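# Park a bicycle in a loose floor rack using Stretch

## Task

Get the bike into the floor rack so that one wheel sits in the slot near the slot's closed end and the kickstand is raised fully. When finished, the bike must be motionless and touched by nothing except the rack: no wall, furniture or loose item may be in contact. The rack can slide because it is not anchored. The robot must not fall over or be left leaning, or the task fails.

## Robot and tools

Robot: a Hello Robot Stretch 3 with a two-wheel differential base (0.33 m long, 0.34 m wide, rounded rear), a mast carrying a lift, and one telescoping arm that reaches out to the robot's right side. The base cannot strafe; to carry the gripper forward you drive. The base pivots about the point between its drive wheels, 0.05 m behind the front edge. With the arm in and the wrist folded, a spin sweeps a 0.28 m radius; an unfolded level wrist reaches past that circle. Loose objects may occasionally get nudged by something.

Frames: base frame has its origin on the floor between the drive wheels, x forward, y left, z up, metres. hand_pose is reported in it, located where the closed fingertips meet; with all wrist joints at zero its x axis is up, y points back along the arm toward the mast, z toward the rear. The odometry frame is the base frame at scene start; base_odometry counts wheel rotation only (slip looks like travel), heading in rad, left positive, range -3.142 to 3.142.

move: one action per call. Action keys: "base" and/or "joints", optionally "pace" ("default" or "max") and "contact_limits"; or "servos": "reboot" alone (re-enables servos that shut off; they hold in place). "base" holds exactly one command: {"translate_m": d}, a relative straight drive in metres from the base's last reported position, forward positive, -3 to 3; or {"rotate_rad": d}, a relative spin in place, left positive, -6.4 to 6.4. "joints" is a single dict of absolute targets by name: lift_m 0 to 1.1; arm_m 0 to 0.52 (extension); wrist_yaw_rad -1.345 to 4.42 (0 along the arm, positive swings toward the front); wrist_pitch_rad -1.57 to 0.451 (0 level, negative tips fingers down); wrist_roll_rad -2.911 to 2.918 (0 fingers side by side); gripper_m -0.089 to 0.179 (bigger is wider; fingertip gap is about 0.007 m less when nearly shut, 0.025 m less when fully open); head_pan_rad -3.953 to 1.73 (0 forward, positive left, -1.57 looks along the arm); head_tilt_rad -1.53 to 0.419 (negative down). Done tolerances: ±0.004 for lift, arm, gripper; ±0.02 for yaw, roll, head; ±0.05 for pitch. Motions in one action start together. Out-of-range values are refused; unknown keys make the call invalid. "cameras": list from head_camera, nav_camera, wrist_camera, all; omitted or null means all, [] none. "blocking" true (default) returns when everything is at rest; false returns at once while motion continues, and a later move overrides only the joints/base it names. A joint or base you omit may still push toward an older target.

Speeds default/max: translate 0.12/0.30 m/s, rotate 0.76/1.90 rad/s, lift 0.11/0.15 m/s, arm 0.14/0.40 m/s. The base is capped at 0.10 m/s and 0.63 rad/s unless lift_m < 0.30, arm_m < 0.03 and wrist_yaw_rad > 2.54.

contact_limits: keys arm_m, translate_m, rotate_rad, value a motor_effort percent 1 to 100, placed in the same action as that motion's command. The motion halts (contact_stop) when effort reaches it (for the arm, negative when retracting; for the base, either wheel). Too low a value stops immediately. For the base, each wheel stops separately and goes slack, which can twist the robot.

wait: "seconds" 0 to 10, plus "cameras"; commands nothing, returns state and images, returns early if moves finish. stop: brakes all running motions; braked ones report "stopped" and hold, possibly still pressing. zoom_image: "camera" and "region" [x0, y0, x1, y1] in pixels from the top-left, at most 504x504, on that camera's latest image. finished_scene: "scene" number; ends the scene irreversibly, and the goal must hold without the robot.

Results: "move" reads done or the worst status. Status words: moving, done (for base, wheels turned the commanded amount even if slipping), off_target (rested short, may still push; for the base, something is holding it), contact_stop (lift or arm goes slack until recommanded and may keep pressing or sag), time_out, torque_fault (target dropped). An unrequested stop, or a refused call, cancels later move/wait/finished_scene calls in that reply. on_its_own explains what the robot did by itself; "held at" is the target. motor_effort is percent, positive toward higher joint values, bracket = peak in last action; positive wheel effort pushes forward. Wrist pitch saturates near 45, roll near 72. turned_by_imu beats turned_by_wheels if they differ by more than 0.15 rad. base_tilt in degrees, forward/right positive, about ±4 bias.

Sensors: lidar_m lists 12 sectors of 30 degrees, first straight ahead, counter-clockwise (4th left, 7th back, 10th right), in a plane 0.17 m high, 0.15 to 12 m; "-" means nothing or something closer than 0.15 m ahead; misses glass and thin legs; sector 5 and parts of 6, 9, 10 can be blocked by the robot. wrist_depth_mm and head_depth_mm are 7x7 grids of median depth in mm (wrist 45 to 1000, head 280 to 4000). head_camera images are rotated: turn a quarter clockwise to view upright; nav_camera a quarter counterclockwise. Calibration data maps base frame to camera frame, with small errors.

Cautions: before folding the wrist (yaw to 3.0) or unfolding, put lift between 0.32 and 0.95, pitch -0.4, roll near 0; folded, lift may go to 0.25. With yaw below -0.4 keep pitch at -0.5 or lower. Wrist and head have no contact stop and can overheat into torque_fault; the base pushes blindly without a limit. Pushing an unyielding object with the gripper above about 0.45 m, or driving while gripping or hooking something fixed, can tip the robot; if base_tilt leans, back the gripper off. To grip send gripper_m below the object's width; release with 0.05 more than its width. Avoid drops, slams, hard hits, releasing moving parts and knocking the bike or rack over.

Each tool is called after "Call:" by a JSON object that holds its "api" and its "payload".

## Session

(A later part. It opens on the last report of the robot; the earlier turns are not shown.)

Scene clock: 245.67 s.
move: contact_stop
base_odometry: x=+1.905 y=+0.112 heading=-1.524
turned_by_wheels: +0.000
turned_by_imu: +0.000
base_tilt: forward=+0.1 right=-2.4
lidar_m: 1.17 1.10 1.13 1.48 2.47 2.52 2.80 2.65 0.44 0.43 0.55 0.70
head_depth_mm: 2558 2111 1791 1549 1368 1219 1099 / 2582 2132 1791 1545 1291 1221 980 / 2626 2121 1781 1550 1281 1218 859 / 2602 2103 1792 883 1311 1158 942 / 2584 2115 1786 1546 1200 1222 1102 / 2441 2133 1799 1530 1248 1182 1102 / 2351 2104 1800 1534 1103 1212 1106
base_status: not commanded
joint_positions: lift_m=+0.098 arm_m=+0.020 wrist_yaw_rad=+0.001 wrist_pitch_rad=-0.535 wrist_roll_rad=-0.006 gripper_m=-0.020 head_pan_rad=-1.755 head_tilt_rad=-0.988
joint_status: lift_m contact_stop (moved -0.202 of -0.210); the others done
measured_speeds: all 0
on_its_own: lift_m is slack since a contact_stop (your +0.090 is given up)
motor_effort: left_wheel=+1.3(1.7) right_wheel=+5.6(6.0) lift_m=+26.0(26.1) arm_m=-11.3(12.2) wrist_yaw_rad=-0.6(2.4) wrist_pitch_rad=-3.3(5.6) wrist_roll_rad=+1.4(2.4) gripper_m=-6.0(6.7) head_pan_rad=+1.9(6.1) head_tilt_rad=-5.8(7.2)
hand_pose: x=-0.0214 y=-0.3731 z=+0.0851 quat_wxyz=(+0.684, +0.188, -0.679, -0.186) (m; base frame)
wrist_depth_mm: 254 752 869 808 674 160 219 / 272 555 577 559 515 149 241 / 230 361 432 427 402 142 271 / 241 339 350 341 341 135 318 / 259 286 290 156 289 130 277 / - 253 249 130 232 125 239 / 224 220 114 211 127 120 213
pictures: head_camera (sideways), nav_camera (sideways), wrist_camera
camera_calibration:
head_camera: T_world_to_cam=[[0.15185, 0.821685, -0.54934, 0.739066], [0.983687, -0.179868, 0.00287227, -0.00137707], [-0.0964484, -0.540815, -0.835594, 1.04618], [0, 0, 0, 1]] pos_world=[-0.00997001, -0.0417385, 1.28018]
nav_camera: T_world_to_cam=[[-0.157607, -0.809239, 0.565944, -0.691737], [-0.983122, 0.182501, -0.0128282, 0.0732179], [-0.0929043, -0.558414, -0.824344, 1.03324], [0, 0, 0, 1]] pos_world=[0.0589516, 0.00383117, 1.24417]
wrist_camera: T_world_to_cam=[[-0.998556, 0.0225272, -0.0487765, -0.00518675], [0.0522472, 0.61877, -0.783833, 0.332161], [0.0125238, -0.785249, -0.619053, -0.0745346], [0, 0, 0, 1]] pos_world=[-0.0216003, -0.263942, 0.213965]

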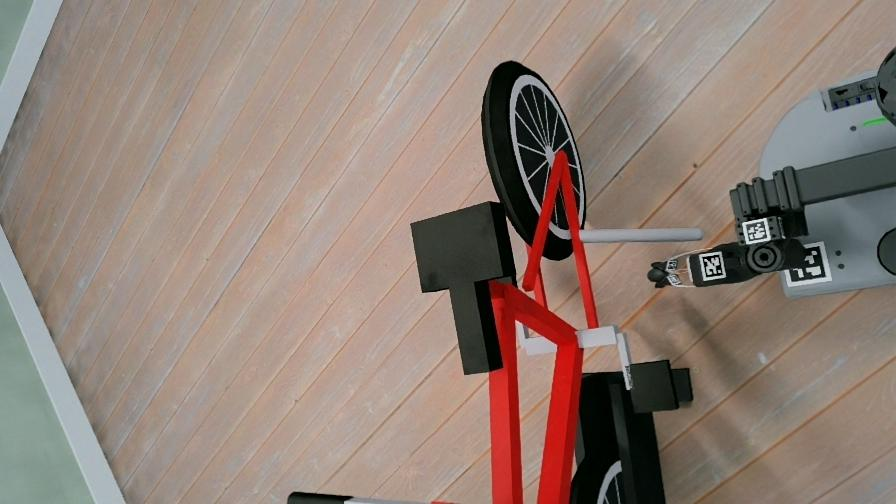

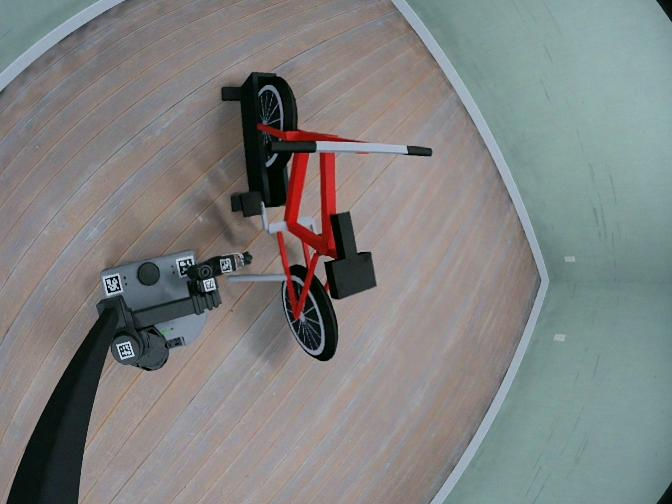

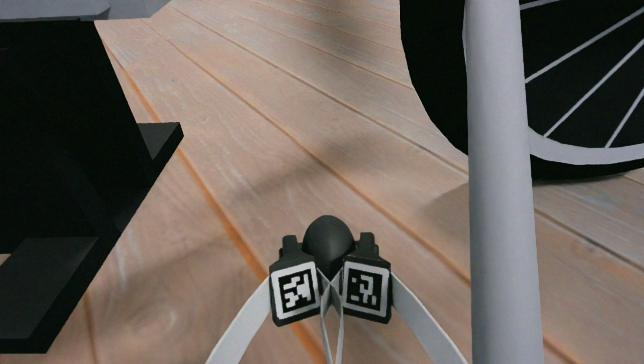

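Call:
{"api": "move", "payload": {"joints": {"lift_m": 0.105, "arm_m": 0.06, "wrist_pitch_rad": -0.55}, "cameras": []}}

Call:
{"api": "move", "payload": {"base": {"translate_m": -0.08}, "cameras": ["head_camera","nav_camera","wrist_camera"]}}

Scene clock: 247.27 s.
move: done
base_odometry: x=+1.905 y=+0.112 heading=-1.524
turned_by_wheels: +0.000
turned_by_imu: +0.000
base_tilt: forward=+0.1 right=-2.3
lidar_m: 1.17 1.11 1.13 1.48 2.47 2.52 2.81 2.66 0.44 0.43 0.55 0.70
head_depth_mm: 2568 2107 1781 1550 1364 1214 1103 / 2585 2120 1775 1552 1299 1229 986 / 2566 2118 1791 1555 1286 1217 852 / 2620 2117 1782 879 1299 1012 965 / 2584 2098 1784 1549 1202 1220 1107 / 2444 2109 1788 1545 1251 1183 1100 / 2327 2125 1802 1553 1097 1203 1101
base_status: not commanded
joint_positions: lift_m=+0.105 arm_m=+0.060 wrist_yaw_rad=+0.001 wrist_pitch_rad=-0.559 wrist_roll_rad=-0.004 gripper_m=-0.020 head_pan_rad=-1.755 head_tilt_rad=-0.988
joint_status: all done
measured_speeds: all 0
motor_effort: left_wheel=+1.6(1.6) right_wheel=+5.6(5.9) lift_m=+29.8(32.3) arm_m=+14.1(15.9) wrist_yaw_rad=+0.5(1.7) wrist_pitch_rad=+1.2(4.0) wrist_roll_rad=+0.8(1.4) gripper_m=-5.9(6.5) head_pan_rad=+2.0(3.3) head_tilt_rad=-5.4(6.3)
hand_pose: x=-0.0214 y=-0.4094 z=+0.0874 quat_wxyz=(+0.681, +0.196, -0.678, -0.195) (m; base frame)
wrist_depth_mm: 113 731 786 749 682 129 180 / 242 564 548 533 493 126 199 / 264 407 418 418 392 120 225 / 289 323 345 341 331 124 248 / 228 292 290 156 285 116 268 / 243 253 252 130 236 231 234 / 223 222 113 214 207 207 202
pictures: none
No camera images: "cameras" was empty.

Scene clock: 249.20 s.
move: done
base_odometry: x=+1.901 y=+0.192 heading=-1.523
turned_by_wheels: +0.000
turned_by_imu: +0.001
base_tilt: forward=+0.1 right=-2.3
lidar_m: 1.24 1.17 1.19 1.57 2.42 2.48 2.73 2.58 0.51 0.50 0.58 0.69
head_depth_mm: 2488 2113 1786 1538 1365 1213 1111 / 2604 2103 1788 1553 1318 1216 981 / 2608 2135 1778 1558 1280 1215 848 / 2589 2109 1796 1459 1154 1015 965 / 2585 2107 1788 930 1290 1228 1106 / 2487 2122 1768 1540 1152 1201 1099 / 2378 2118 1779 1546 1080 1205 1104
base_status: done
joint_positions: lift_m=+0.105 arm_m=+0.060 wrist_yaw_rad=+0.025 wrist_pitch_rad=-0.560 wrist_roll_rad=-0.001 gripper_m=-0.020 head_pan_rad=-1.755 head_tilt_rad=-0.988
joint_status: not commanded
measured_speeds: all 0
on_its_own: wrist_yaw_rad is at rest, and its effort (-21.8) is outside its rest range (-9 to +9)
motor_effort: left_wheel=+0.3(9.1) right_wheel=-11.7(19.3) lift_m=+21.8(30.0) arm_m=+11.7(14.1) wrist_yaw_rad=-21.8(35.6) wrist_pitch_rad=+1.6(1.6) wrist_roll_rad=-0.1(0.8) gripper_m=-5.8(6.7) head_pan_rad=+1.8(3.1) head_tilt_rad=-5.3(6.3)
hand_pose: x=-0.0163 y=-0.4092 z=+0.0872 quat_wxyz=(+0.683, +0.204, -0.676, -0.187) (m; base frame)
wrist_depth_mm: 713 804 789 745 128 174 180 / 589 572 544 531 124 193 199 / 442 430 424 416 120 217 224 / 321 348 348 341 120 114 249 / 299 297 289 159 111 270 276 / 257 254 244 129 108 235 239 / 225 224 125 214 103 210 213
pictures: head_camera (sideways), nav_camera (sideways), wrist_camera
camera_calibration:
head_camera: T_world_to_cam=[[0.151724, 0.821708, -0.549341, 0.739068], [0.983714, -0.179718, 0.00287227, -0.00137724], [-0.096366, -0.54083, -0.835594, 1.04618], [0, 0, 0, 1]] pos_world=[-0.00996365, -0.041741, 1.28018]
nav_camera: T_world_to_cam=[[-0.157484, -0.809262, 0.565945, -0.691738], [-0.98315, 0.182351, -0.0128282, 0.0732181], [-0.0928193, -0.558429, -0.824343, 1.03324], [0, 0, 0, 1]] pos_world=[0.058951, 0.0038392, 1.24417]
wrist_camera: T_world_to_cam=[[-0.998633, 0.00156122, -0.0522545, -0.0075006], [0.0411908, 0.639, -0.768103, 0.362643], [0.0321915, -0.769205, -0.638191, -0.0931198], [0, 0, 0, 1]] pos_world=[-0.0194303, -0.303346, 0.218727]

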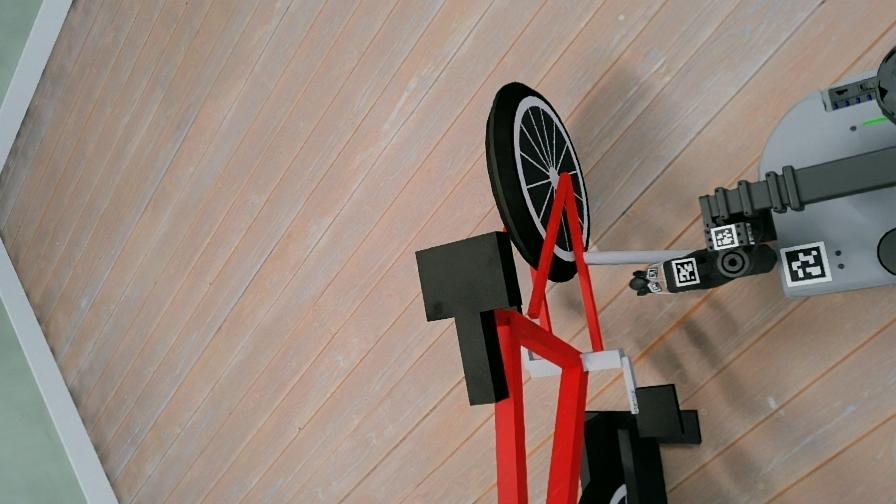

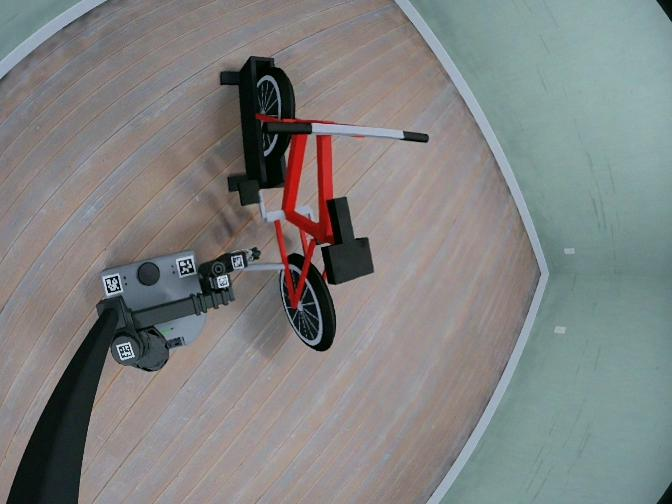

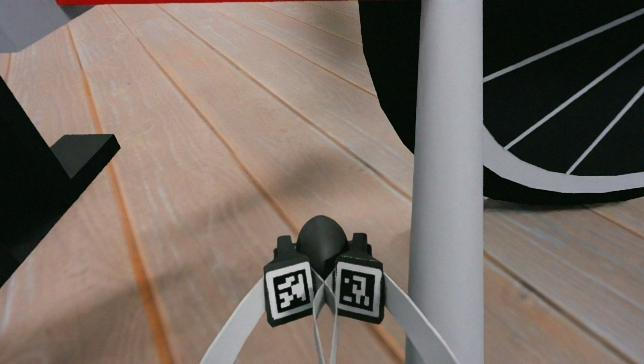

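Call:
{"api": "move", "payload": {"base": {"translate_m": 0.03}, "joints": {"lift_m": 0.26, "arm_m": 0.0, "wrist_pitch_rad": -0.75, "gripper_m": 0.1, "wrist_yaw_rad": 0}, "cameras": ["head_camera","nav_camera","wrist_camera"]}}

Scene clock: 252.53 s.
move: off_target
base_odometry: x=+1.903 y=+0.162 heading=-1.524
turned_by_wheels: +0.000
turned_by_imu: +0.000
base_tilt: forward=+0.0 right=-2.3
lidar_m: 1.21 1.15 1.17 1.54 2.45 2.49 2.76 2.61 0.51 0.43 0.56 0.70
head_depth_mm: 2510 2135 1784 1535 1360 1223 1101 / 2587 2104 1788 1550 1324 1217 974 / 2593 2113 1769 1554 1285 1222 710 / 2607 2122 1775 880 1296 898 937 / 2576 2120 1784 1540 1289 1215 1098 / 2441 2134 1801 1555 1295 1200 1105 / 2343 2114 1791 1546 1092 1202 1103
base_status: done
joint_positions: lift_m=+0.260 arm_m=+0.000 wrist_yaw_rad=+0.045 wrist_pitch_rad=-0.757 wrist_roll_rad=-0.001 gripper_m=+0.100 head_pan_rad=-1.755 head_tilt_rad=-0.988
joint_status: wrist_yaw_rad off_target (ended at +0.045, target +0.000); the others done
measured_speeds: all 0
on_its_own: wrist_yaw_rad is held at +0.042, not at your +0.000, by its stall guard, which is not easing now
motor_effort: left_wheel=+2.1(6.3) right_wheel=+6.2(9.1) lift_m=+29.0(32.8) arm_m=-12.4(16.3) wrist_yaw_rad=-2.2(6.4) wrist_pitch_rad=+1.0(3.5) wrist_roll_rad=-0.2(0.3) gripper_m=+0.1(80.3) head_pan_rad=+1.8(3.4) head_tilt_rad=-5.8(6.9)
hand_pose: x=-0.0140 y=-0.3145 z=+0.2052 quat_wxyz=(+0.663, +0.276, -0.650, -0.247) (m; base frame)
wrist_depth_mm: 746 259 272 348 - 257 244 / 358 575 263 264 265 266 266 / 226 235 511 507 348 - - / 202 444 456 452 423 432 428 / 402 400 407 399 383 394 391 / 366 123 148 364 264 127 355 / 343 121 327 334 320 317 321
pictures: head_camera (sideways), nav_camera (sideways), wrist_camera
camera_calibration:
head_camera: T_world_to_cam=[[0.151703, 0.821713, -0.54934, 0.739067], [0.983719, -0.179692, 0.00287227, -0.00137727], [-0.0963521, -0.540832, -0.835594, 1.04618], [0, 0, 0, 1]] pos_world=[-0.00996258, -0.0417414, 1.28018]
nav_camera: T_world_to_cam=[[-0.157463, -0.809267, 0.565944, -0.691738], [-0.983154, 0.182326, -0.0128282, 0.0732181], [-0.0928049, -0.558431, -0.824344, 1.03324], [0, 0, 0, 1]] pos_world=[0.0589509, 0.00384058, 1.24417]
wrist_camera: T_world_to_cam=[[-0.998912, -0.00756145, -0.0460166, -0.00331259], [0.0230574, 0.777628, -0.628302, 0.40732], [0.0405347, -0.628679, -0.776608, 0.127705], [0, 0, 0, 1]] pos_world=[-0.0178772, -0.236483, 0.354944]

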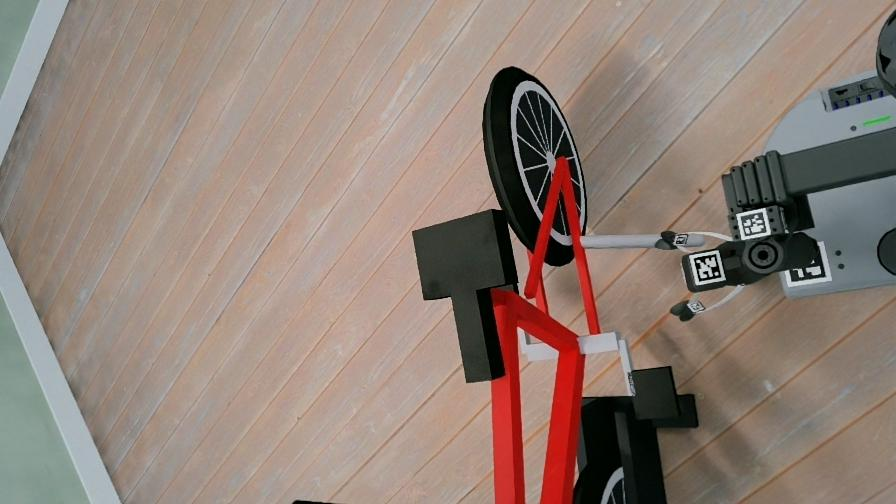

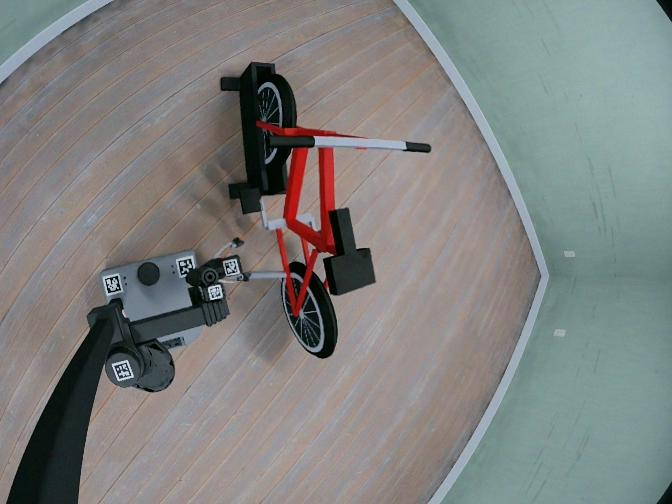

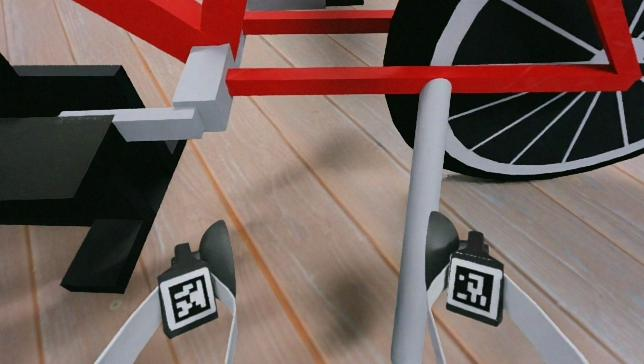

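Call:
{"api": "move", "payload": {"base": {"translate_m": -0.04}, "cameras": []}}

Call:
{"api": "move", "payload": {"joints": {"lift_m": 0.181, "arm_m": 0.075, "wrist_yaw_rad": 0}, "cameras": ["head_camera","wrist_camera"]}}

Scene clock: 254.13 s.
move: done
base_odometry: x=+1.901 y=+0.202 heading=-1.524
turned_by_wheels: +0.000
turned_by_imu: +0.000
base_tilt: forward=+0.1 right=-2.3
lidar_m: 1.25 1.18 1.21 1.59 2.41 2.47 2.72 2.58 0.51 0.42 0.58 0.69
head_depth_mm: 2511 2104 1804 1557 1362 1221 1101 / 2592 2116 1784 1534 1325 1218 981 / 2610 2087 1784 1537 1295 1214 709 / 2594 2127 1802 1493 1151 895 937 / 2594 2086 1787 900 1300 1215 1103 / 2461 2087 1783 1537 1171 1206 1096 / 2368 2111 1779 1540 1106 1204 1110
base_status: done
joint_positions: lift_m=+0.260 arm_m=+0.000 wrist_yaw_rad=+0.045 wrist_pitch_rad=-0.757 wrist_roll_rad=-0.001 gripper_m=+0.100 head_pan_rad=-1.755 head_tilt_rad=-0.988
joint_status: not commanded
measured_speeds: all 0
on_its_own: wrist_yaw_rad is held at +0.042, not at your +0.000, by its stall guard, which is not easing now
motor_effort: left_wheel=-4.6(8.5) right_wheel=-1.6(5.0) lift_m=+22.8(28.1) arm_m=-11.6(12.5) wrist_yaw_rad=-2.3(2.7) wrist_pitch_rad=+0.9(1.2) wrist_roll_rad=-0.2(0.3) gripper_m=+0.5(0.6) head_pan_rad=+1.9(3.0) head_tilt_rad=-5.8(6.4)
hand_pose: x=-0.0140 y=-0.3145 z=+0.2052 quat_wxyz=(+0.663, +0.276, -0.650, -0.247) (m; base frame)
wrist_depth_mm: 701 260 326 319 260 254 251 / 360 264 566 300 266 267 277 / 234 245 521 512 260 344 - / 349 457 461 448 431 430 435 / 408 412 408 405 255 393 391 / 362 359 148 355 257 127 350 / 344 121 329 327 327 316 326
pictures: none
No camera images: "cameras" was empty.

Scene clock: 255.87 s.
move: done
base_odometry: x=+1.901 y=+0.202 heading=-1.524
turned_by_wheels: +0.000
turned_by_imu: +0.000
base_tilt: forward=+0.1 right=-2.4
lidar_m: 1.25 1.18 1.21 1.58 2.42 2.47 2.73 2.58 0.51 0.42 0.58 0.69
head_depth_mm: 2533 2108 1788 1542 1360 1221 1094 / 2577 2102 1771 1548 1322 1222 981 / 2623 2122 1782 1541 1285 1198 779 / 2641 2128 1787 1493 1153 954 964 / 2622 2124 1786 894 1305 1219 1101 / 2488 2149 1781 1551 1169 1204 1093 / 2348 2115 1802 1548 1115 1203 1098
base_status: not commanded
joint_positions: lift_m=+0.181 arm_m=+0.075 wrist_yaw_rad=+0.003 wrist_pitch_rad=-0.757 wrist_roll_rad=-0.001 gripper_m=+0.100 head_pan_rad=-1.755 head_tilt_rad=-0.988
joint_status: all done
measured_speeds: all 0
motor_effort: left_wheel=-4.6(4.8) right_wheel=-1.6(1.8) lift_m=+22.7(23.9) arm_m=+13.6(17.9) wrist_yaw_rad=-3.3(6.1) wrist_pitch_rad=+0.7(1.1) wrist_roll_rad=-0.2(0.3) gripper_m=+0.1(0.7) head_pan_rad=+3.2(3.2) head_tilt_rad=-5.1(6.9)
hand_pose: x=-0.0211 y=-0.3896 z=+0.1262 quat_wxyz=(+0.658, +0.263, -0.656, -0.261) (m; base frame)
wrist_depth_mm: 152 152 155 157 157 160 162 / 449 468 449 438 199 213 219 / 382 410 405 402 152 252 258 / 347 361 355 352 153 331 331 / 323 319 314 312 149 309 304 / 291 282 148 282 148 127 273 / 266 122 254 255 245 246 249
pictures: head_camera (sideways), wrist_camera
camera_calibration:
head_camera: T_world_to_cam=[[0.151674, 0.821718, -0.54934, 0.739068], [0.983725, -0.179657, 0.00287227, -0.00137731], [-0.0963326, -0.540836, -0.835594, 1.04618], [0, 0, 0, 1]] pos_world=[-0.00996107, -0.041742, 1.28018]
wrist_camera: T_world_to_cam=[[-0.998355, 0.0342249, -0.0460078, 0.00168494], [0.0555527, 0.776136, -0.628114, 0.416314], [0.0142112, -0.629636, -0.77676, 0.0184708], [0, 0, 0, 1]] pos_world=[-0.0217077, -0.311544, 0.275918]

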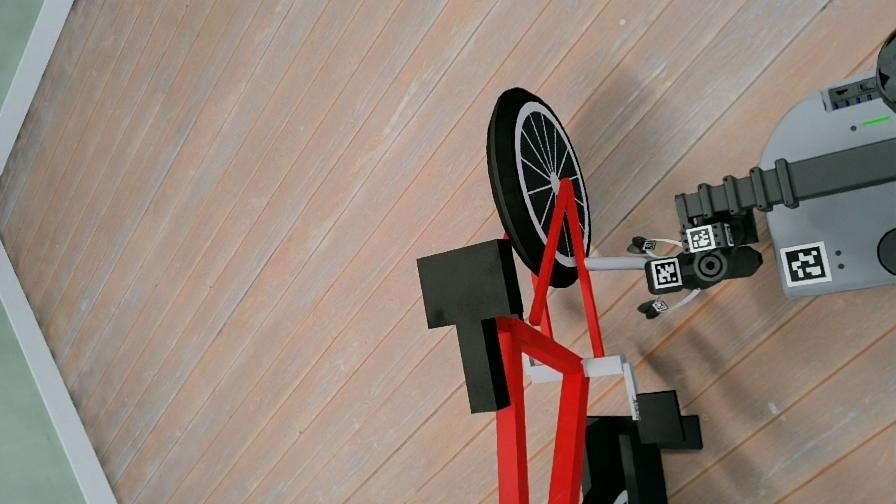

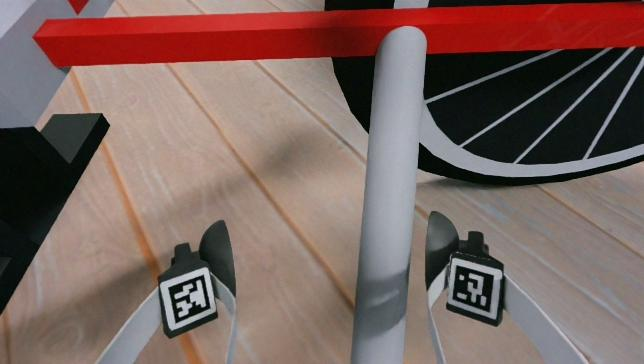

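Call:
{"api": "move", "payload": {"base": {"translate_m": -0.025}, "cameras": []}}

Call:
{"api": "move", "payload": {"joints": {"gripper_m": -0.05}, "cameras": ["wrist_camera"]}}

Scene clock: 257.17 s.
move: done
base_odometry: x=+1.899 y=+0.227 heading=-1.524
turned_by_wheels: +0.000
turned_by_imu: +0.000
base_tilt: forward=+0.1 right=-2.3
lidar_m: 1.27 1.20 1.23 1.61 2.41 2.46 2.70 2.56 0.51 0.42 0.59 0.69
head_depth_mm: 2521 2117 1791 1535 1363 1224 1103 / 2613 2125 1793 1547 1331 1212 982 / 2592 2118 1777 1546 1287 1201 782 / 2595 2126 1803 1543 1157 950 963 / 2580 2128 1792 891 1298 1219 1101 / 2484 2127 1796 1540 1174 1195 1098 / 2365 2126 1799 1550 1134 1186 1103
base_status: done
joint_positions: lift_m=+0.181 arm_m=+0.075 wrist_yaw_rad=+0.003 wrist_pitch_rad=-0.757 wrist_roll_rad=-0.001 gripper_m=+0.100 head_pan_rad=-1.755 head_tilt_rad=-0.988
joint_status: not commanded
measured_speeds: all 0
motor_effort: left_wheel=-4.9(8.7) right_wheel=-1.8(4.4) lift_m=+22.8(23.0) arm_m=+12.7(13.7) wrist_yaw_rad=-2.1(3.3) wrist_pitch_rad=+0.7(1.2) wrist_roll_rad=-0.2(0.3) gripper_m=-0.1(0.8) head_pan_rad=+2.3(3.2) head_tilt_rad=-5.6(6.1)
hand_pose: x=-0.0211 y=-0.3896 z=+0.1262 quat_wxyz=(+0.658, +0.263, -0.656, -0.261) (m; base frame)
wrist_depth_mm: 153 153 155 155 159 160 163 / 468 465 455 153 211 215 218 / 390 411 410 154 243 252 258 / 350 358 354 151 336 326 334 / 323 322 314 156 302 306 305 / 290 282 147 151 275 126 274 / 266 121 255 152 256 247 250
pictures: none
No camera images: "cameras" was empty.

Scene clock: 259.20 s.
move: done
base_odometry: x=+1.899 y=+0.227 heading=-1.524
turned_by_wheels: +0.000
turned_by_imu: +0.000
base_tilt: forward=+0.1 right=-2.3
lidar_m: 1.27 1.20 1.23 1.61 2.40 2.45 2.71 2.56 0.51 0.42 0.59 0.69
head_depth_mm: 2522 2107 1783 1553 1356 1217 1101 / 2570 2115 1791 1536 1334 1218 980 / 2577 2103 1800 1552 1295 1203 778 / 2624 2112 1786 1543 1157 957 961 / 2595 2133 1768 893 1292 1223 1103 / 2498 2119 1788 1544 1172 1202 1103 / 2358 2128 1801 1557 1134 1188 1100
base_status: not commanded
joint_positions: lift_m=+0.181 arm_m=+0.075 wrist_yaw_rad=+0.000 wrist_pitch_rad=-0.757 wrist_roll_rad=+0.001 gripper_m=-0.049 head_pan_rad=-1.755 head_tilt_rad=-0.988
joint_status: all done
measured_speeds: all 0
motor_effort: left_wheel=-4.8(5.3) right_wheel=-1.6(2.3) lift_m=+36.0(36.0) arm_m=-0.3(12.9) wrist_yaw_rad=+0.6(4.1) wrist_pitch_rad=+0.9(1.2) wrist_roll_rad=-0.8(1.0) gripper_m=-17.4(95.2) head_pan_rad=+2.3(3.4) head_tilt_rad=-5.7(6.6)
hand_pose: x=-0.0216 y=-0.3897 z=+0.1262 quat_wxyz=(+0.657, +0.261, -0.657, -0.262) (m; base frame)
wrist_depth_mm: 153 153 155 154 158 161 162 / 460 467 457 152 210 216 221 / 395 413 406 153 242 254 257 / 353 362 353 151 340 327 331 / 321 320 318 150 307 305 305 / 289 286 280 130 273 278 273 / 263 261 116 151 248 251 251
pictures: wrist_camera
camera_calibration:
wrist_camera: T_world_to_cam=[[-0.998125, 0.0384773, -0.0476013, 0.00308455], [0.059861, 0.775891, -0.628021, 0.416377], [0.0127689, -0.629693, -0.776739, 0.0183799], [0, 0, 0, 1]] pos_world=[-0.0220807, -0.311608, 0.275916]

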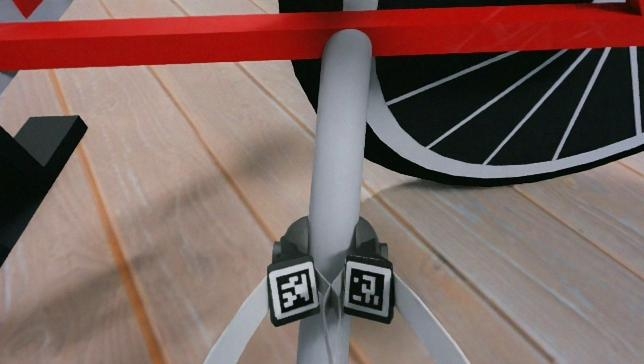

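Call:
{"api": "move", "payload": {"base": {"translate_m": -0.04}, "joints": {"wrist_roll_rad": -0.7, "lift_m": 0.19, "arm_m": 0.083}, "cameras": ["head_camera","nav_camera","wrist_camera"]}}

Scene clock: 260.87 s.
move: off_target
base_odometry: x=+1.898 y=+0.267 heading=-1.524
turned_by_wheels: +0.000
turned_by_imu: +0.000
base_tilt: forward=+0.1 right=-2.3
lidar_m: 1.31 1.24 1.26 1.65 2.38 2.43 2.67 2.53 0.51 0.42 0.60 0.69
head_depth_mm: 2494 2126 1774 1549 1369 1218 1104 / 2572 2125 1808 1559 1331 1220 985 / 2610 2103 1806 1541 1298 1200 775 / 2607 2106 1787 1547 1152 922 962 / 2650 2139 1777 879 1300 1203 1099 / 2514 2128 1812 1537 1173 1206 1101 / 2372 2099 1811 1543 1188 1187 1110
base_status: done
joint_positions: lift_m=+0.190 arm_m=+0.083 wrist_yaw_rad=-0.012 wrist_pitch_rad=-0.788 wrist_roll_rad=-0.613 gripper_m=-0.049 head_pan_rad=-1.755 head_tilt_rad=-0.988
joint_status: wrist_roll_rad off_target (ended at -0.613, target -0.700); the others done
measured_speeds: all 0
on_its_own: wrist_yaw_rad is at rest, and its effort (+10.5) is outside its rest range (-9 to +9)
motor_effort: left_wheel=-5.5(9.0) right_wheel=-4.9(8.3) lift_m=+23.9(39.1) arm_m=+15.2(19.9) wrist_yaw_rad=+10.5(11.3) wrist_pitch_rad=+6.6(6.7) wrist_roll_rad=-29.5(30.1) gripper_m=-17.4(17.9) head_pan_rad=+2.1(3.6) head_tilt_rad=-6.5(6.5)
hand_pose: x=-0.0235 y=-0.3916 z=+0.1301 quat_wxyz=(+0.818, +0.338, -0.427, -0.182) (m; base frame)
wrist_depth_mm: 321 354 412 156 155 - 143 / 293 325 373 426 156 165 159 / 271 298 336 385 155 165 173 / 253 275 308 333 156 226 171 / 237 259 279 151 309 265 230 / 222 239 126 132 327 327 270 / 208 222 147 268 281 335 379
pictures: head_camera (sideways), nav_camera (sideways), wrist_camera
camera_calibration:
head_camera: T_world_to_cam=[[0.151648, 0.821729, -0.549331, 0.739056], [0.983731, -0.179625, 0.00287231, -0.00137739], [-0.0963132, -0.54083, -0.8356, 1.04619], [0, 0, 0, 1]] pos_world=[-0.00995966, -0.0417422, 1.28018]
nav_camera: T_world_to_cam=[[-0.157408, -0.809283, 0.565935, -0.691727], [-0.983167, 0.182258, -0.0128283, 0.0732182], [-0.0927648, -0.558428, -0.82435, 1.03324], [0, 0, 0, 1]] pos_world=[0.0589508, 0.00384483, 1.24417]
wrist_camera: T_world_to_cam=[[-0.855648, -0.365437, 0.366501, -0.207292], [-0.512414, 0.697751, -0.500576, 0.359819], [-0.0727972, -0.616117, -0.784284, 0.0245153], [0, 0, 0, 1]] pos_world=[0.00879186, -0.311711, 0.275316]

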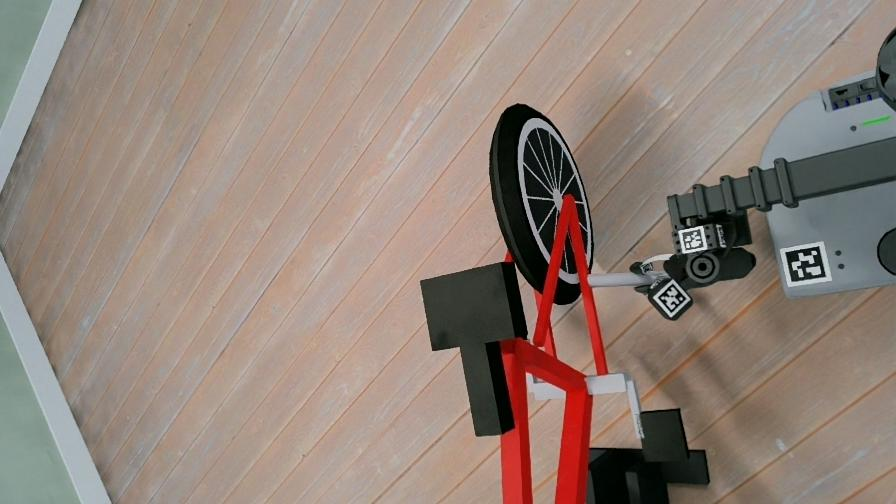

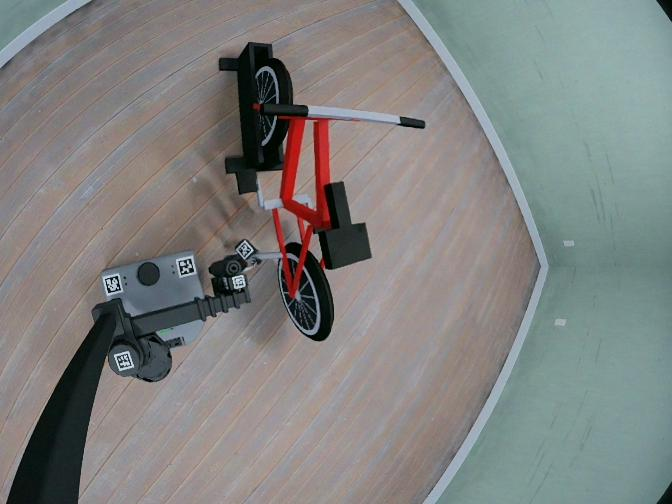

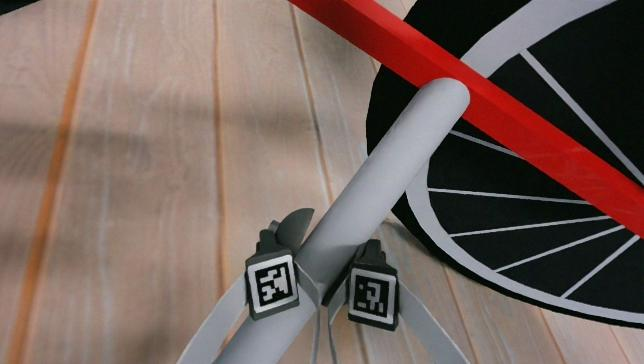

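Call:
{"api": "move", "payload": {"joints": {"gripper_m": -0.089}, "cameras": []}}

Call:
{"api": "move", "payload": {"joints": {"wrist_roll_rad": -1.2}, "cameras": ["head_camera","wrist_camera"]}}

Scene clock: 262.83 s.
move: done
base_odometry: x=+1.898 y=+0.267 heading=-1.524
turned_by_wheels: +0.000
turned_by_imu: +0.000
base_tilt: forward=+0.1 right=-2.3
lidar_m: 1.30 1.24 1.26 1.66 2.39 2.43 2.67 2.52 0.51 0.42 0.59 0.69
head_depth_mm: 2494 2106 1777 1532 1359 1227 1101 / 2576 2113 1772 1540 1337 1217 985 / 2594 2103 1773 1555 1288 1199 772 / 2582 2113 1787 1546 1154 960 968 / 2618 2117 1793 895 1294 1205 1097 / 2526 2140 1796 1543 1173 1199 1107 / 2364 2127 1779 1553 1173 1183 1107
base_status: not commanded
joint_positions: lift_m=+0.190 arm_m=+0.083 wrist_yaw_rad=-0.018 wrist_pitch_rad=-0.790 wrist_roll_rad=-0.536 gripper_m=-0.087 head_pan_rad=-1.755 head_tilt_rad=-0.988
joint_status: all done
measured_speeds: all 0
on_its_own: wrist_roll_rad is held at -0.596, not at your -0.700, by its stall guard, which is not easing now; wrist_yaw_rad is at rest, and its effort (+15.3) is outside its rest range (-9 to +9)
motor_effort: left_wheel=-5.0(5.9) right_wheel=-1.3(5.1) lift_m=+29.4(30.0) arm_m=+13.7(14.6) wrist_yaw_rad=+15.3(16.1) wrist_pitch_rad=+6.9(7.3) wrist_roll_rad=-20.3(29.4) gripper_m=-36.6(98.3) head_pan_rad=+2.1(3.2) head_tilt_rad=-4.7(6.4)
hand_pose: x=-0.0245 y=-0.3912 z=+0.1297 quat_wxyz=(+0.800, +0.331, -0.459, -0.198) (m; base frame)
wrist_depth_mm: 333 373 421 155 153 160 147 / 310 335 381 424 155 165 165 / 281 308 345 380 154 169 175 / 262 282 310 330 154 235 176 / 242 261 282 152 336 279 245 / 226 243 126 132 316 347 292 / 214 225 126 256 275 322 358
pictures: none
No camera images: "cameras" was empty.

Scene clock: 264.10 s.
move: off_target
base_odometry: x=+1.898 y=+0.267 heading=-1.525
turned_by_wheels: -0.001
turned_by_imu: -0.001
base_tilt: forward=+0.1 right=-2.4
lidar_m: 1.30 1.24 1.26 1.65 2.39 2.43 2.67 2.52 0.52 0.42 0.61 0.69
head_depth_mm: 2508 2111 1788 1551 1358 1218 1103 / 2590 2107 1796 1547 1351 1221 976 / 2555 2148 1817 1542 1304 1195 770 / 2629 2136 1788 1554 1160 1014 964 / 2621 2115 1780 876 1306 1204 1097 / 2519 2137 1809 1545 1169 1223 1102 / 2379 2144 1787 1548 1256 1193 1105
base_status: not commanded
joint_positions: lift_m=+0.190 arm_m=+0.083 wrist_yaw_rad=-0.080 wrist_pitch_rad=-0.797 wrist_roll_rad=-1.085 gripper_m=-0.085 head_pan_rad=-1.755 head_tilt_rad=-0.988
joint_status: wrist_roll_rad off_target (ended at -1.085, target -1.200)
measured_speeds: all 0
on_its_own: right_wheel is at rest, and its effort (+23.2) is outside its rest range (-21 to +21); wrist_yaw_rad is at rest, and its effort (+67.9) is outside its rest range (-9 to +9)
motor_effort: left_wheel=-12.0(12.1) right_wheel=+23.2(23.5) lift_m=+13.3(29.8) arm_m=+12.2(13.6) wrist_yaw_rad=+67.9(83.9) wrist_pitch_rad=+8.3(10.0) wrist_roll_rad=-38.4(53.4) gripper_m=-21.6(36.8) head_pan_rad=+3.0(3.2) head_tilt_rad=-5.4(6.4)
hand_pose: x=-0.0343 y=-0.3895 z=+0.1288 quat_wxyz=(+0.890, +0.368, -0.236, -0.129) (m; base frame)
wrist_depth_mm: 229 265 321 400 152 - - / 224 256 306 379 215 153 152 / 215 246 291 354 153 165 161 / 211 237 279 332 154 210 175 / 202 231 263 150 261 228 182 / 198 220 237 132 131 258 184 / 190 212 109 289 323 277 229
pictures: head_camera (sideways), wrist_camera
camera_calibration:
head_camera: T_world_to_cam=[[0.151649, 0.821736, -0.549319, 0.73904], [0.983731, -0.179625, 0.00287236, -0.00137746], [-0.0963112, -0.540818, -0.835607, 1.0462], [0, 0, 0, 1]] pos_world=[-0.00995962, -0.0417419, 1.28018]
wrist_camera: T_world_to_cam=[[-0.566129, -0.571967, 0.593592, -0.31497], [-0.80844, 0.525902, -0.264294, 0.244598], [-0.161003, -0.629508, -0.76013, 0.0126673], [0, 0, 0, 1]] pos_world=[0.0214685, -0.300813, 0.261238]

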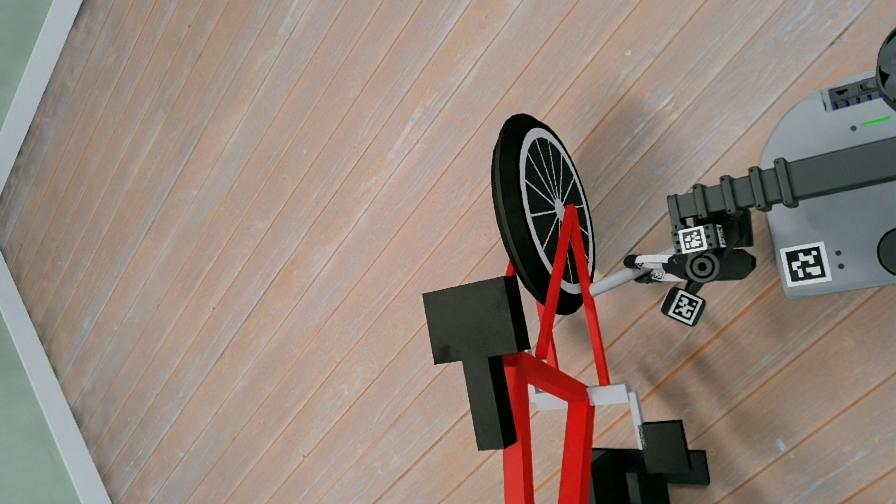

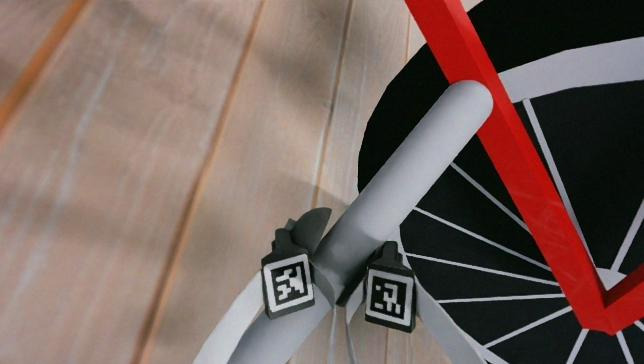

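Call:
{"api": "move", "payload": {"base": {"translate_m": -0.035}, "joints": {"wrist_roll_rad": -1.5, "lift_m": 0.205, "arm_m": 0.09}, "cameras": ["head_camera","wrist_camera"]}}

Scene clock: 265.60 s.
move: done
base_odometry: x=+1.896 y=+0.302 heading=-1.524
turned_by_wheels: +0.001
turned_by_imu: +0.002
base_tilt: forward=+0.1 right=-2.4
lidar_m: 1.34 1.26 1.29 1.70 2.37 2.41 2.64 2.50 0.46 0.49 0.65 0.67
head_depth_mm: 2457 2106 1798 1547 1365 1213 1106 / 2593 2120 1780 1549 1367 1217 982 / 2592 2134 1779 1541 1302 1185 755 / 2637 2124 1777 1538 1130 876 966 / 2579 2112 1798 1548 1115 1196 1104 / 2544 2115 1789 879 1106 1219 1102 / 2386 2143 1797 1547 1096 1180 1099
base_status: done
joint_positions: lift_m=+0.205 arm_m=+0.090 wrist_yaw_rad=-0.054 wrist_pitch_rad=-0.611 wrist_roll_rad=-1.504 gripper_m=-0.085 head_pan_rad=-1.755 head_tilt_rad=-0.988
joint_status: all done
measured_speeds: all 0
on_its_own: wrist_yaw_rad is held at -0.096, not at your +0.000, by its stall guard, which is still easing; wrist_pitch_rad is at rest, and its effort (-26.0) is outside its rest range (-8 to +12)
motor_effort: left_wheel=+4.1(17.8) right_wheel=-17.6(20.2) lift_m=+16.6(43.4) arm_m=-2.4(21.1) wrist_yaw_rad=-36.6(68.6) wrist_pitch_rad=-26.0(27.5) wrist_roll_rad=+0.8(39.6) gripper_m=-21.1(21.9) head_pan_rad=+2.1(3.4) head_tilt_rad=-5.1(6.4)
hand_pose: x=-0.0318 y=-0.4309 z=+0.1771 quat_wxyz=(+0.952, +0.300, -0.040, -0.036) (m; base frame)
wrist_depth_mm: 224 265 339 160 - - - / 222 265 325 156 172 - - / 222 265 313 160 176 156 142 / 221 264 313 237 180 164 127 / 224 260 312 167 188 151 144 / 221 261 326 125 127 170 152 / 221 263 308 276 173 178 157
pictures: head_camera (sideways), wrist_camera
camera_calibration:
head_camera: T_world_to_cam=[[0.151599, 0.821998, -0.548942, 0.738549], [0.983752, -0.179512, 0.00287396, -0.00137967], [-0.0961791, -0.540458, -0.835856, 1.04652], [0, 0, 0, 1]] pos_world=[-0.00995296, -0.0417342, 1.28016]
wrist_camera: T_world_to_cam=[[-0.157012, -0.566294, 0.80911, -0.388643], [-0.972276, 0.232383, -0.0260311, 0.107238], [-0.173282, -0.790765, -0.587081, -0.0767945], [0, 0, 0, 1]] pos_world=[0.0299366, -0.305733, 0.272162]

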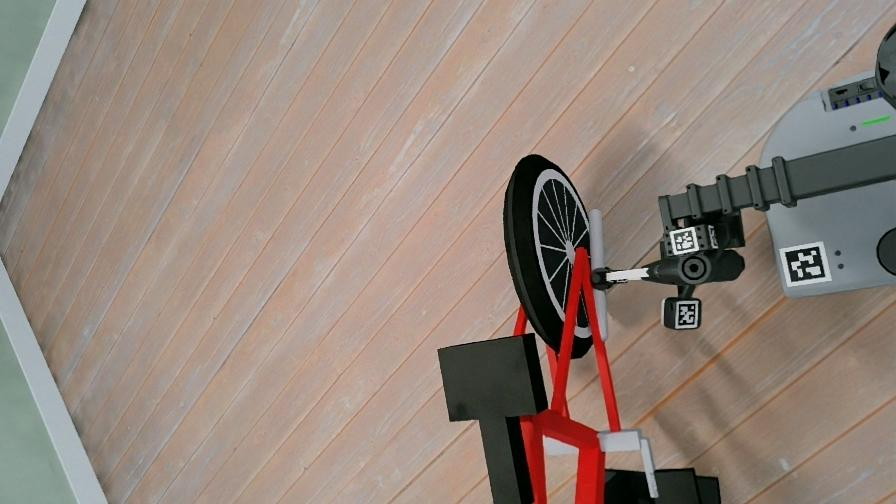

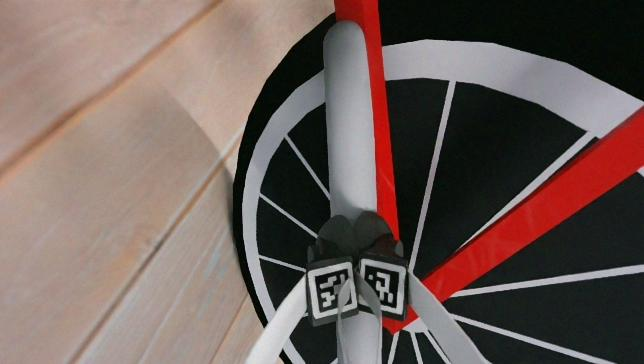

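Call:
{"api": "move", "payload": {"joints": {"gripper_m": 0.04}, "cameras": ["wrist_camera"]}}

Scene clock: 267.53 s.
move: done
base_odometry: x=+1.896 y=+0.302 heading=-1.524
turned_by_wheels: +0.000
turned_by_imu: +0.000
base_tilt: forward=+0.1 right=-2.3
lidar_m: 1.34 1.26 1.29 1.70 2.36 2.41 2.64 2.50 0.51 0.49 0.65 0.67
head_depth_mm: 2460 2104 1787 1548 1362 1225 1102 / 2574 2132 1766 1551 1360 1221 987 / 2569 2107 1803 1537 1297 1188 756 / 2589 2101 1782 1556 1131 876 963 / 2605 2122 1781 1544 1123 1197 1096 / 2493 2154 1793 876 1105 1224 1099 / 2373 2126 1783 1545 1094 1187 1105
base_status: not commanded
joint_positions: lift_m=+0.205 arm_m=+0.090 wrist_yaw_rad=-0.032 wrist_pitch_rad=-0.670 wrist_roll_rad=-1.504 gripper_m=+0.040 head_pan_rad=-1.755 head_tilt_rad=-0.988
joint_status: all done
measured_speeds: all 0
on_its_own: wrist_yaw_rad is held at -0.037, not at your +0.000, by its stall guard, which is not easing now; wrist_pitch_rad is at rest, and its effort (-15.2) is outside its rest range (-8 to +12)
motor_effort: left_wheel=+3.6(4.9) right_wheel=-3.9(17.8) lift_m=+16.3(21.5) arm_m=-13.0(15.3) wrist_yaw_rad=-3.8(37.7) wrist_pitch_rad=-15.2(26.2) wrist_roll_rad=+0.6(0.9) gripper_m=-5.8(80.9) head_pan_rad=+2.6(3.1) head_tilt_rad=-5.1(6.2)
hand_pose: x=-0.0273 y=-0.4207 z=+0.1657 quat_wxyz=(+0.943, +0.329, -0.037, -0.026) (m; base frame)
wrist_depth_mm: 215 252 313 402 157 - - / 215 253 314 373 158 160 - / 213 252 314 237 163 162 146 / 214 250 306 248 169 169 138 / 215 251 296 261 159 177 141 / 213 253 128 266 130 153 154 / 214 236 306 290 179 175 161
pictures: wrist_camera
camera_calibration:
wrist_camera: T_world_to_cam=[[-0.146435, -0.616545, 0.773582, -0.387979], [-0.976989, 0.212733, -0.0153905, 0.0988461], [-0.155078, -0.758035, -0.633509, -0.0527009], [0, 0, 0, 1]] pos_world=[0.031585, -0.300184, 0.268268]

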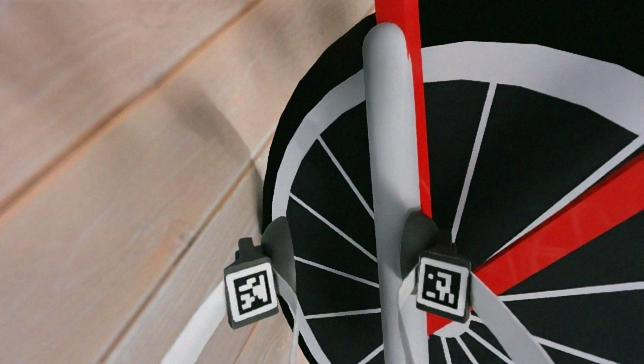

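Call:
{"api": "move", "payload": {"joints": {"arm_m": 0.03, "lift_m": 0.255}, "cameras": ["head_camera","nav_camera","wrist_camera"]}}

Scene clock: 269.27 s.
move: done
base_odometry: x=+1.896 y=+0.302 heading=-1.525
turned_by_wheels: +0.000
turned_by_imu: +0.000
base_tilt: forward=+0.1 right=-2.3
lidar_m: 1.34 1.27 1.29 1.69 2.37 2.42 2.65 2.49 0.51 0.49 0.65 0.67
head_depth_mm: 2470 2117 1778 1535 1366 1213 1104 / 2597 2111 1786 1541 1364 1220 984 / 2571 2108 1790 1531 1308 1200 712 / 2594 2122 1791 1551 1141 924 952 / 2588 2130 1780 1564 1125 1219 1103 / 2517 2102 1789 874 1109 1221 1105 / 2411 2115 1800 1546 1096 1195 1101
base_status: not commanded
joint_positions: lift_m=+0.255 arm_m=+0.030 wrist_yaw_rad=-0.034 wrist_pitch_rad=-0.755 wrist_roll_rad=-1.504 gripper_m=+0.040 head_pan_rad=-1.755 head_tilt_rad=-0.988
joint_status: all done
measured_speeds: all 0
on_its_own: wrist_yaw_rad is held at -0.037, not at your +0.000, by its stall guard, which is not easing now
motor_effort: left_wheel=+2.6(4.2) right_wheel=-2.0(4.2) lift_m=+24.7(31.8) arm_m=-12.9(17.4) wrist_yaw_rad=-2.8(4.5) wrist_pitch_rad=+0.4(15.3) wrist_roll_rad=+0.7(0.8) gripper_m=-0.3(6.8) head_pan_rad=+2.2(3.5) head_tilt_rad=-5.6(6.3)
hand_pose: x=-0.0271 y=-0.3450 z=+0.2006 quat_wxyz=(+0.929, +0.368, -0.037, -0.028) (m; base frame)
wrist_depth_mm: 244 282 345 436 233 - - / 245 280 348 422 231 - - / 244 283 346 415 252 226 176 / 246 285 347 392 260 233 199 / 246 283 329 415 243 234 206 / 246 287 129 431 129 253 210 / 247 271 341 434 254 250 222
pictures: head_camera (sideways), nav_camera (sideways), wrist_camera
camera_calibration:
head_camera: T_world_to_cam=[[0.151599, 0.822, -0.548939, 0.738545], [0.983752, -0.179511, 0.00287397, -0.00137968], [-0.0961781, -0.540456, -0.835857, 1.04652], [0, 0, 0, 1]] pos_world=[-0.00995291, -0.0417341, 1.28016]
nav_camera: T_world_to_cam=[[-0.157362, -0.809563, 0.565549, -0.691223], [-0.983187, 0.182149, -0.0128287, 0.0732188], [-0.0926286, -0.558059, -0.824615, 1.03359], [0, 0, 0, 1]] pos_world=[0.0589553, 0.00387764, 1.24417]
wrist_camera: T_world_to_cam=[[-0.149512, -0.679706, 0.718084, -0.378948], [-0.976641, 0.214877, 0.0000466619, 0.0811603], [-0.154332, -0.701304, -0.695956, 0.0589761], [0, 0, 0, 1]] pos_world=[0.0317089, -0.233653, 0.313158]

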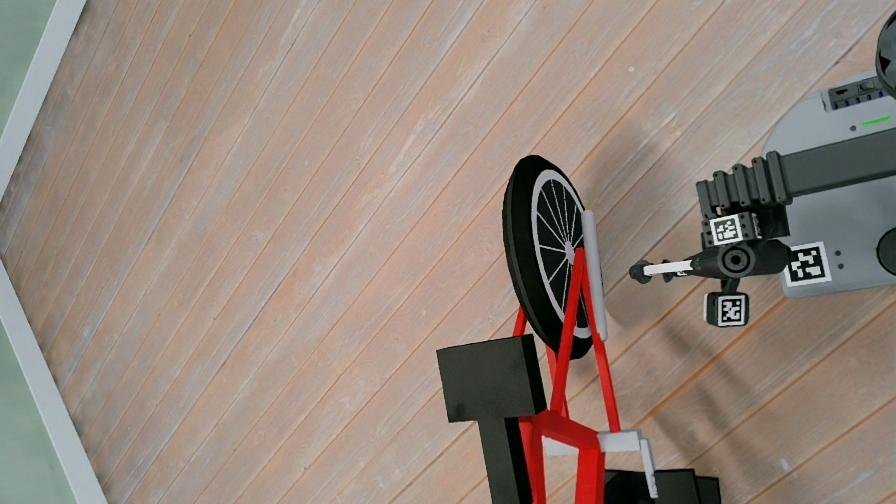

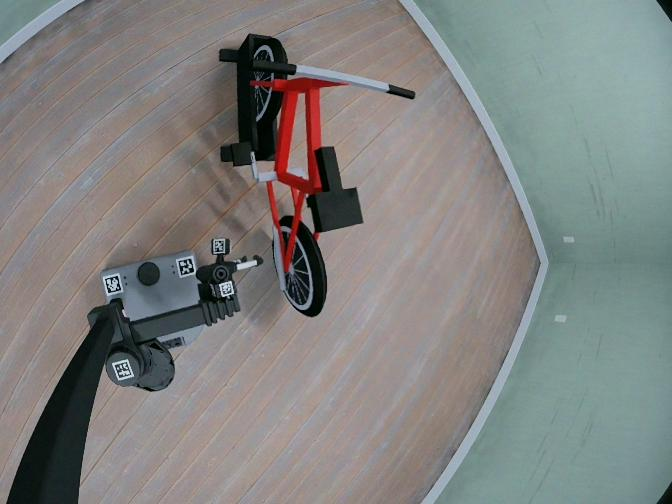

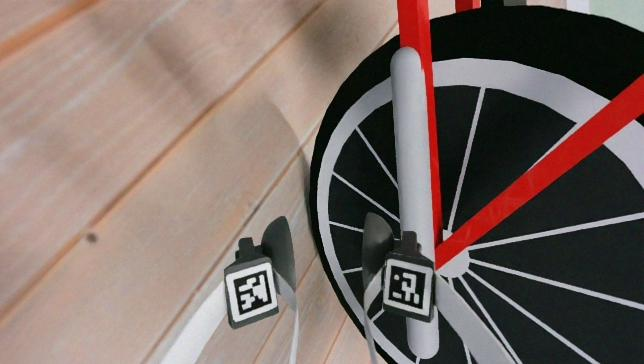

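Call:
{"api": "zoom_image", "payload": {"camera": "nav_camera", "region": [190, 10, 370, 190]}}

Call:
{"api": "move", "payload": {"joints": {"head_pan_rad": -1.15, "head_tilt_rad": -0.75}, "cameras": ["head_camera"]}}

Scaled by 2.800 from the camera's 672x504 image, which has a finer 792x594 frame.

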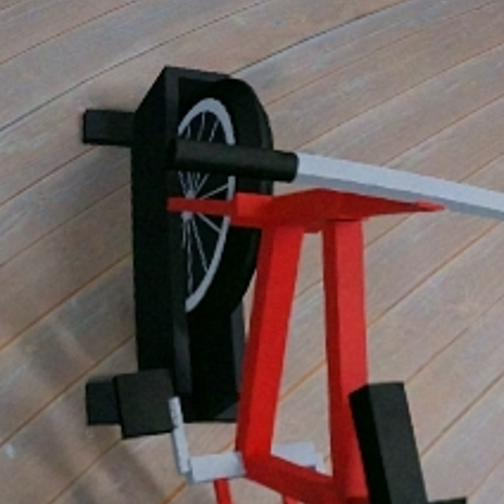

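Scene clock: 270.27 s.
move: done
base_odometry: x=+1.896 y=+0.302 heading=-1.525
turned_by_wheels: +0.000
turned_by_imu: +0.000
base_tilt: forward=+0.2 right=-2.3
lidar_m: 1.33 1.26 1.29 1.69 2.36 2.41 2.64 2.49 0.51 0.49 0.65 0.67
head_depth_mm: 2253 2628 2448 1921 1565 1330 1043 / 2200 2505 2438 1902 1566 967 1034 / 2177 2452 2424 1907 1558 946 1132 / 2115 2401 2445 1895 1583 1113 1152 / 2073 2373 2442 1803 1569 1220 1154 / 2049 2306 2448 1913 1018 1214 1151 / 2017 2266 2487 1908 1182 1307 1151
base_status: not commanded
joint_positions: lift_m=+0.255 arm_m=+0.030 wrist_yaw_rad=-0.034 wrist_pitch_rad=-0.755 wrist_roll_rad=-1.504 gripper_m=+0.040 head_pan_rad=-1.155 head_tilt_rad=-0.754
joint_status: all done
measured_speeds: all 0
on_its_own: wrist_yaw_rad is held at -0.037, not at your +0.000, by its stall guard, which is not easing now
motor_effort: left_wheel=+2.6(3.2) right_wheel=-1.9(2.1) lift_m=+22.3(23.5) arm_m=-12.7(13.2) wrist_yaw_rad=-2.4(3.4) wrist_pitch_rad=+0.5(0.7) wrist_roll_rad=+0.6(0.8) gripper_m=+0.0(0.4) head_pan_rad=+1.5(5.9) head_tilt_rad=+2.1(3.7)
hand_pose: x=-0.0271 y=-0.3450 z=+0.2006 quat_wxyz=(+0.929, +0.368, -0.037, -0.028) (m; base frame)
wrist_depth_mm: 244 282 343 439 232 - - / 244 281 344 428 232 - - / 246 281 345 409 252 226 177 / 244 283 348 398 258 232 200 / 247 285 327 412 245 236 206 / 246 287 128 430 129 253 211 / 246 272 341 438 254 250 219
pictures: head_camera (sideways)
camera_calibration:
head_camera: T_world_to_cam=[[-0.278161, 0.627093, -0.727585, 0.973939], [0.913254, 0.407386, 0.00197578, 0.000218959], [0.297647, -0.663921, -0.686014, 0.849271], [0, 0, 0, 1]] pos_world=[0.0179288, -0.0469915, 1.29124]

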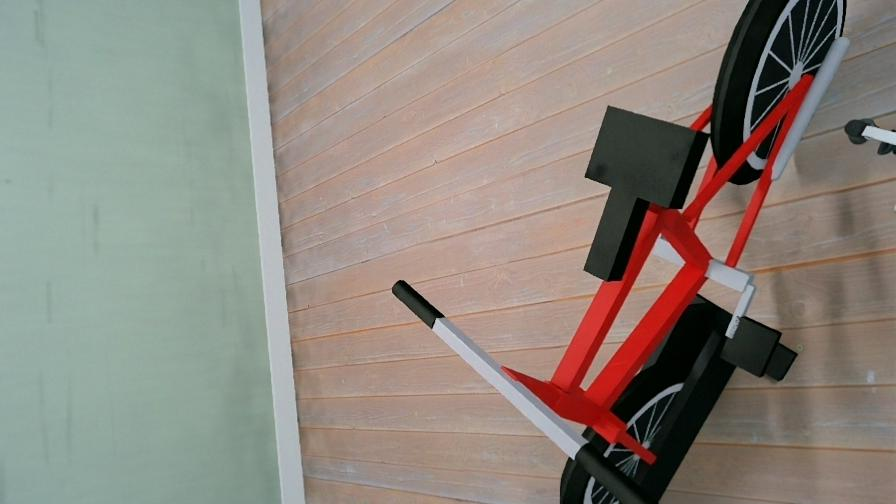

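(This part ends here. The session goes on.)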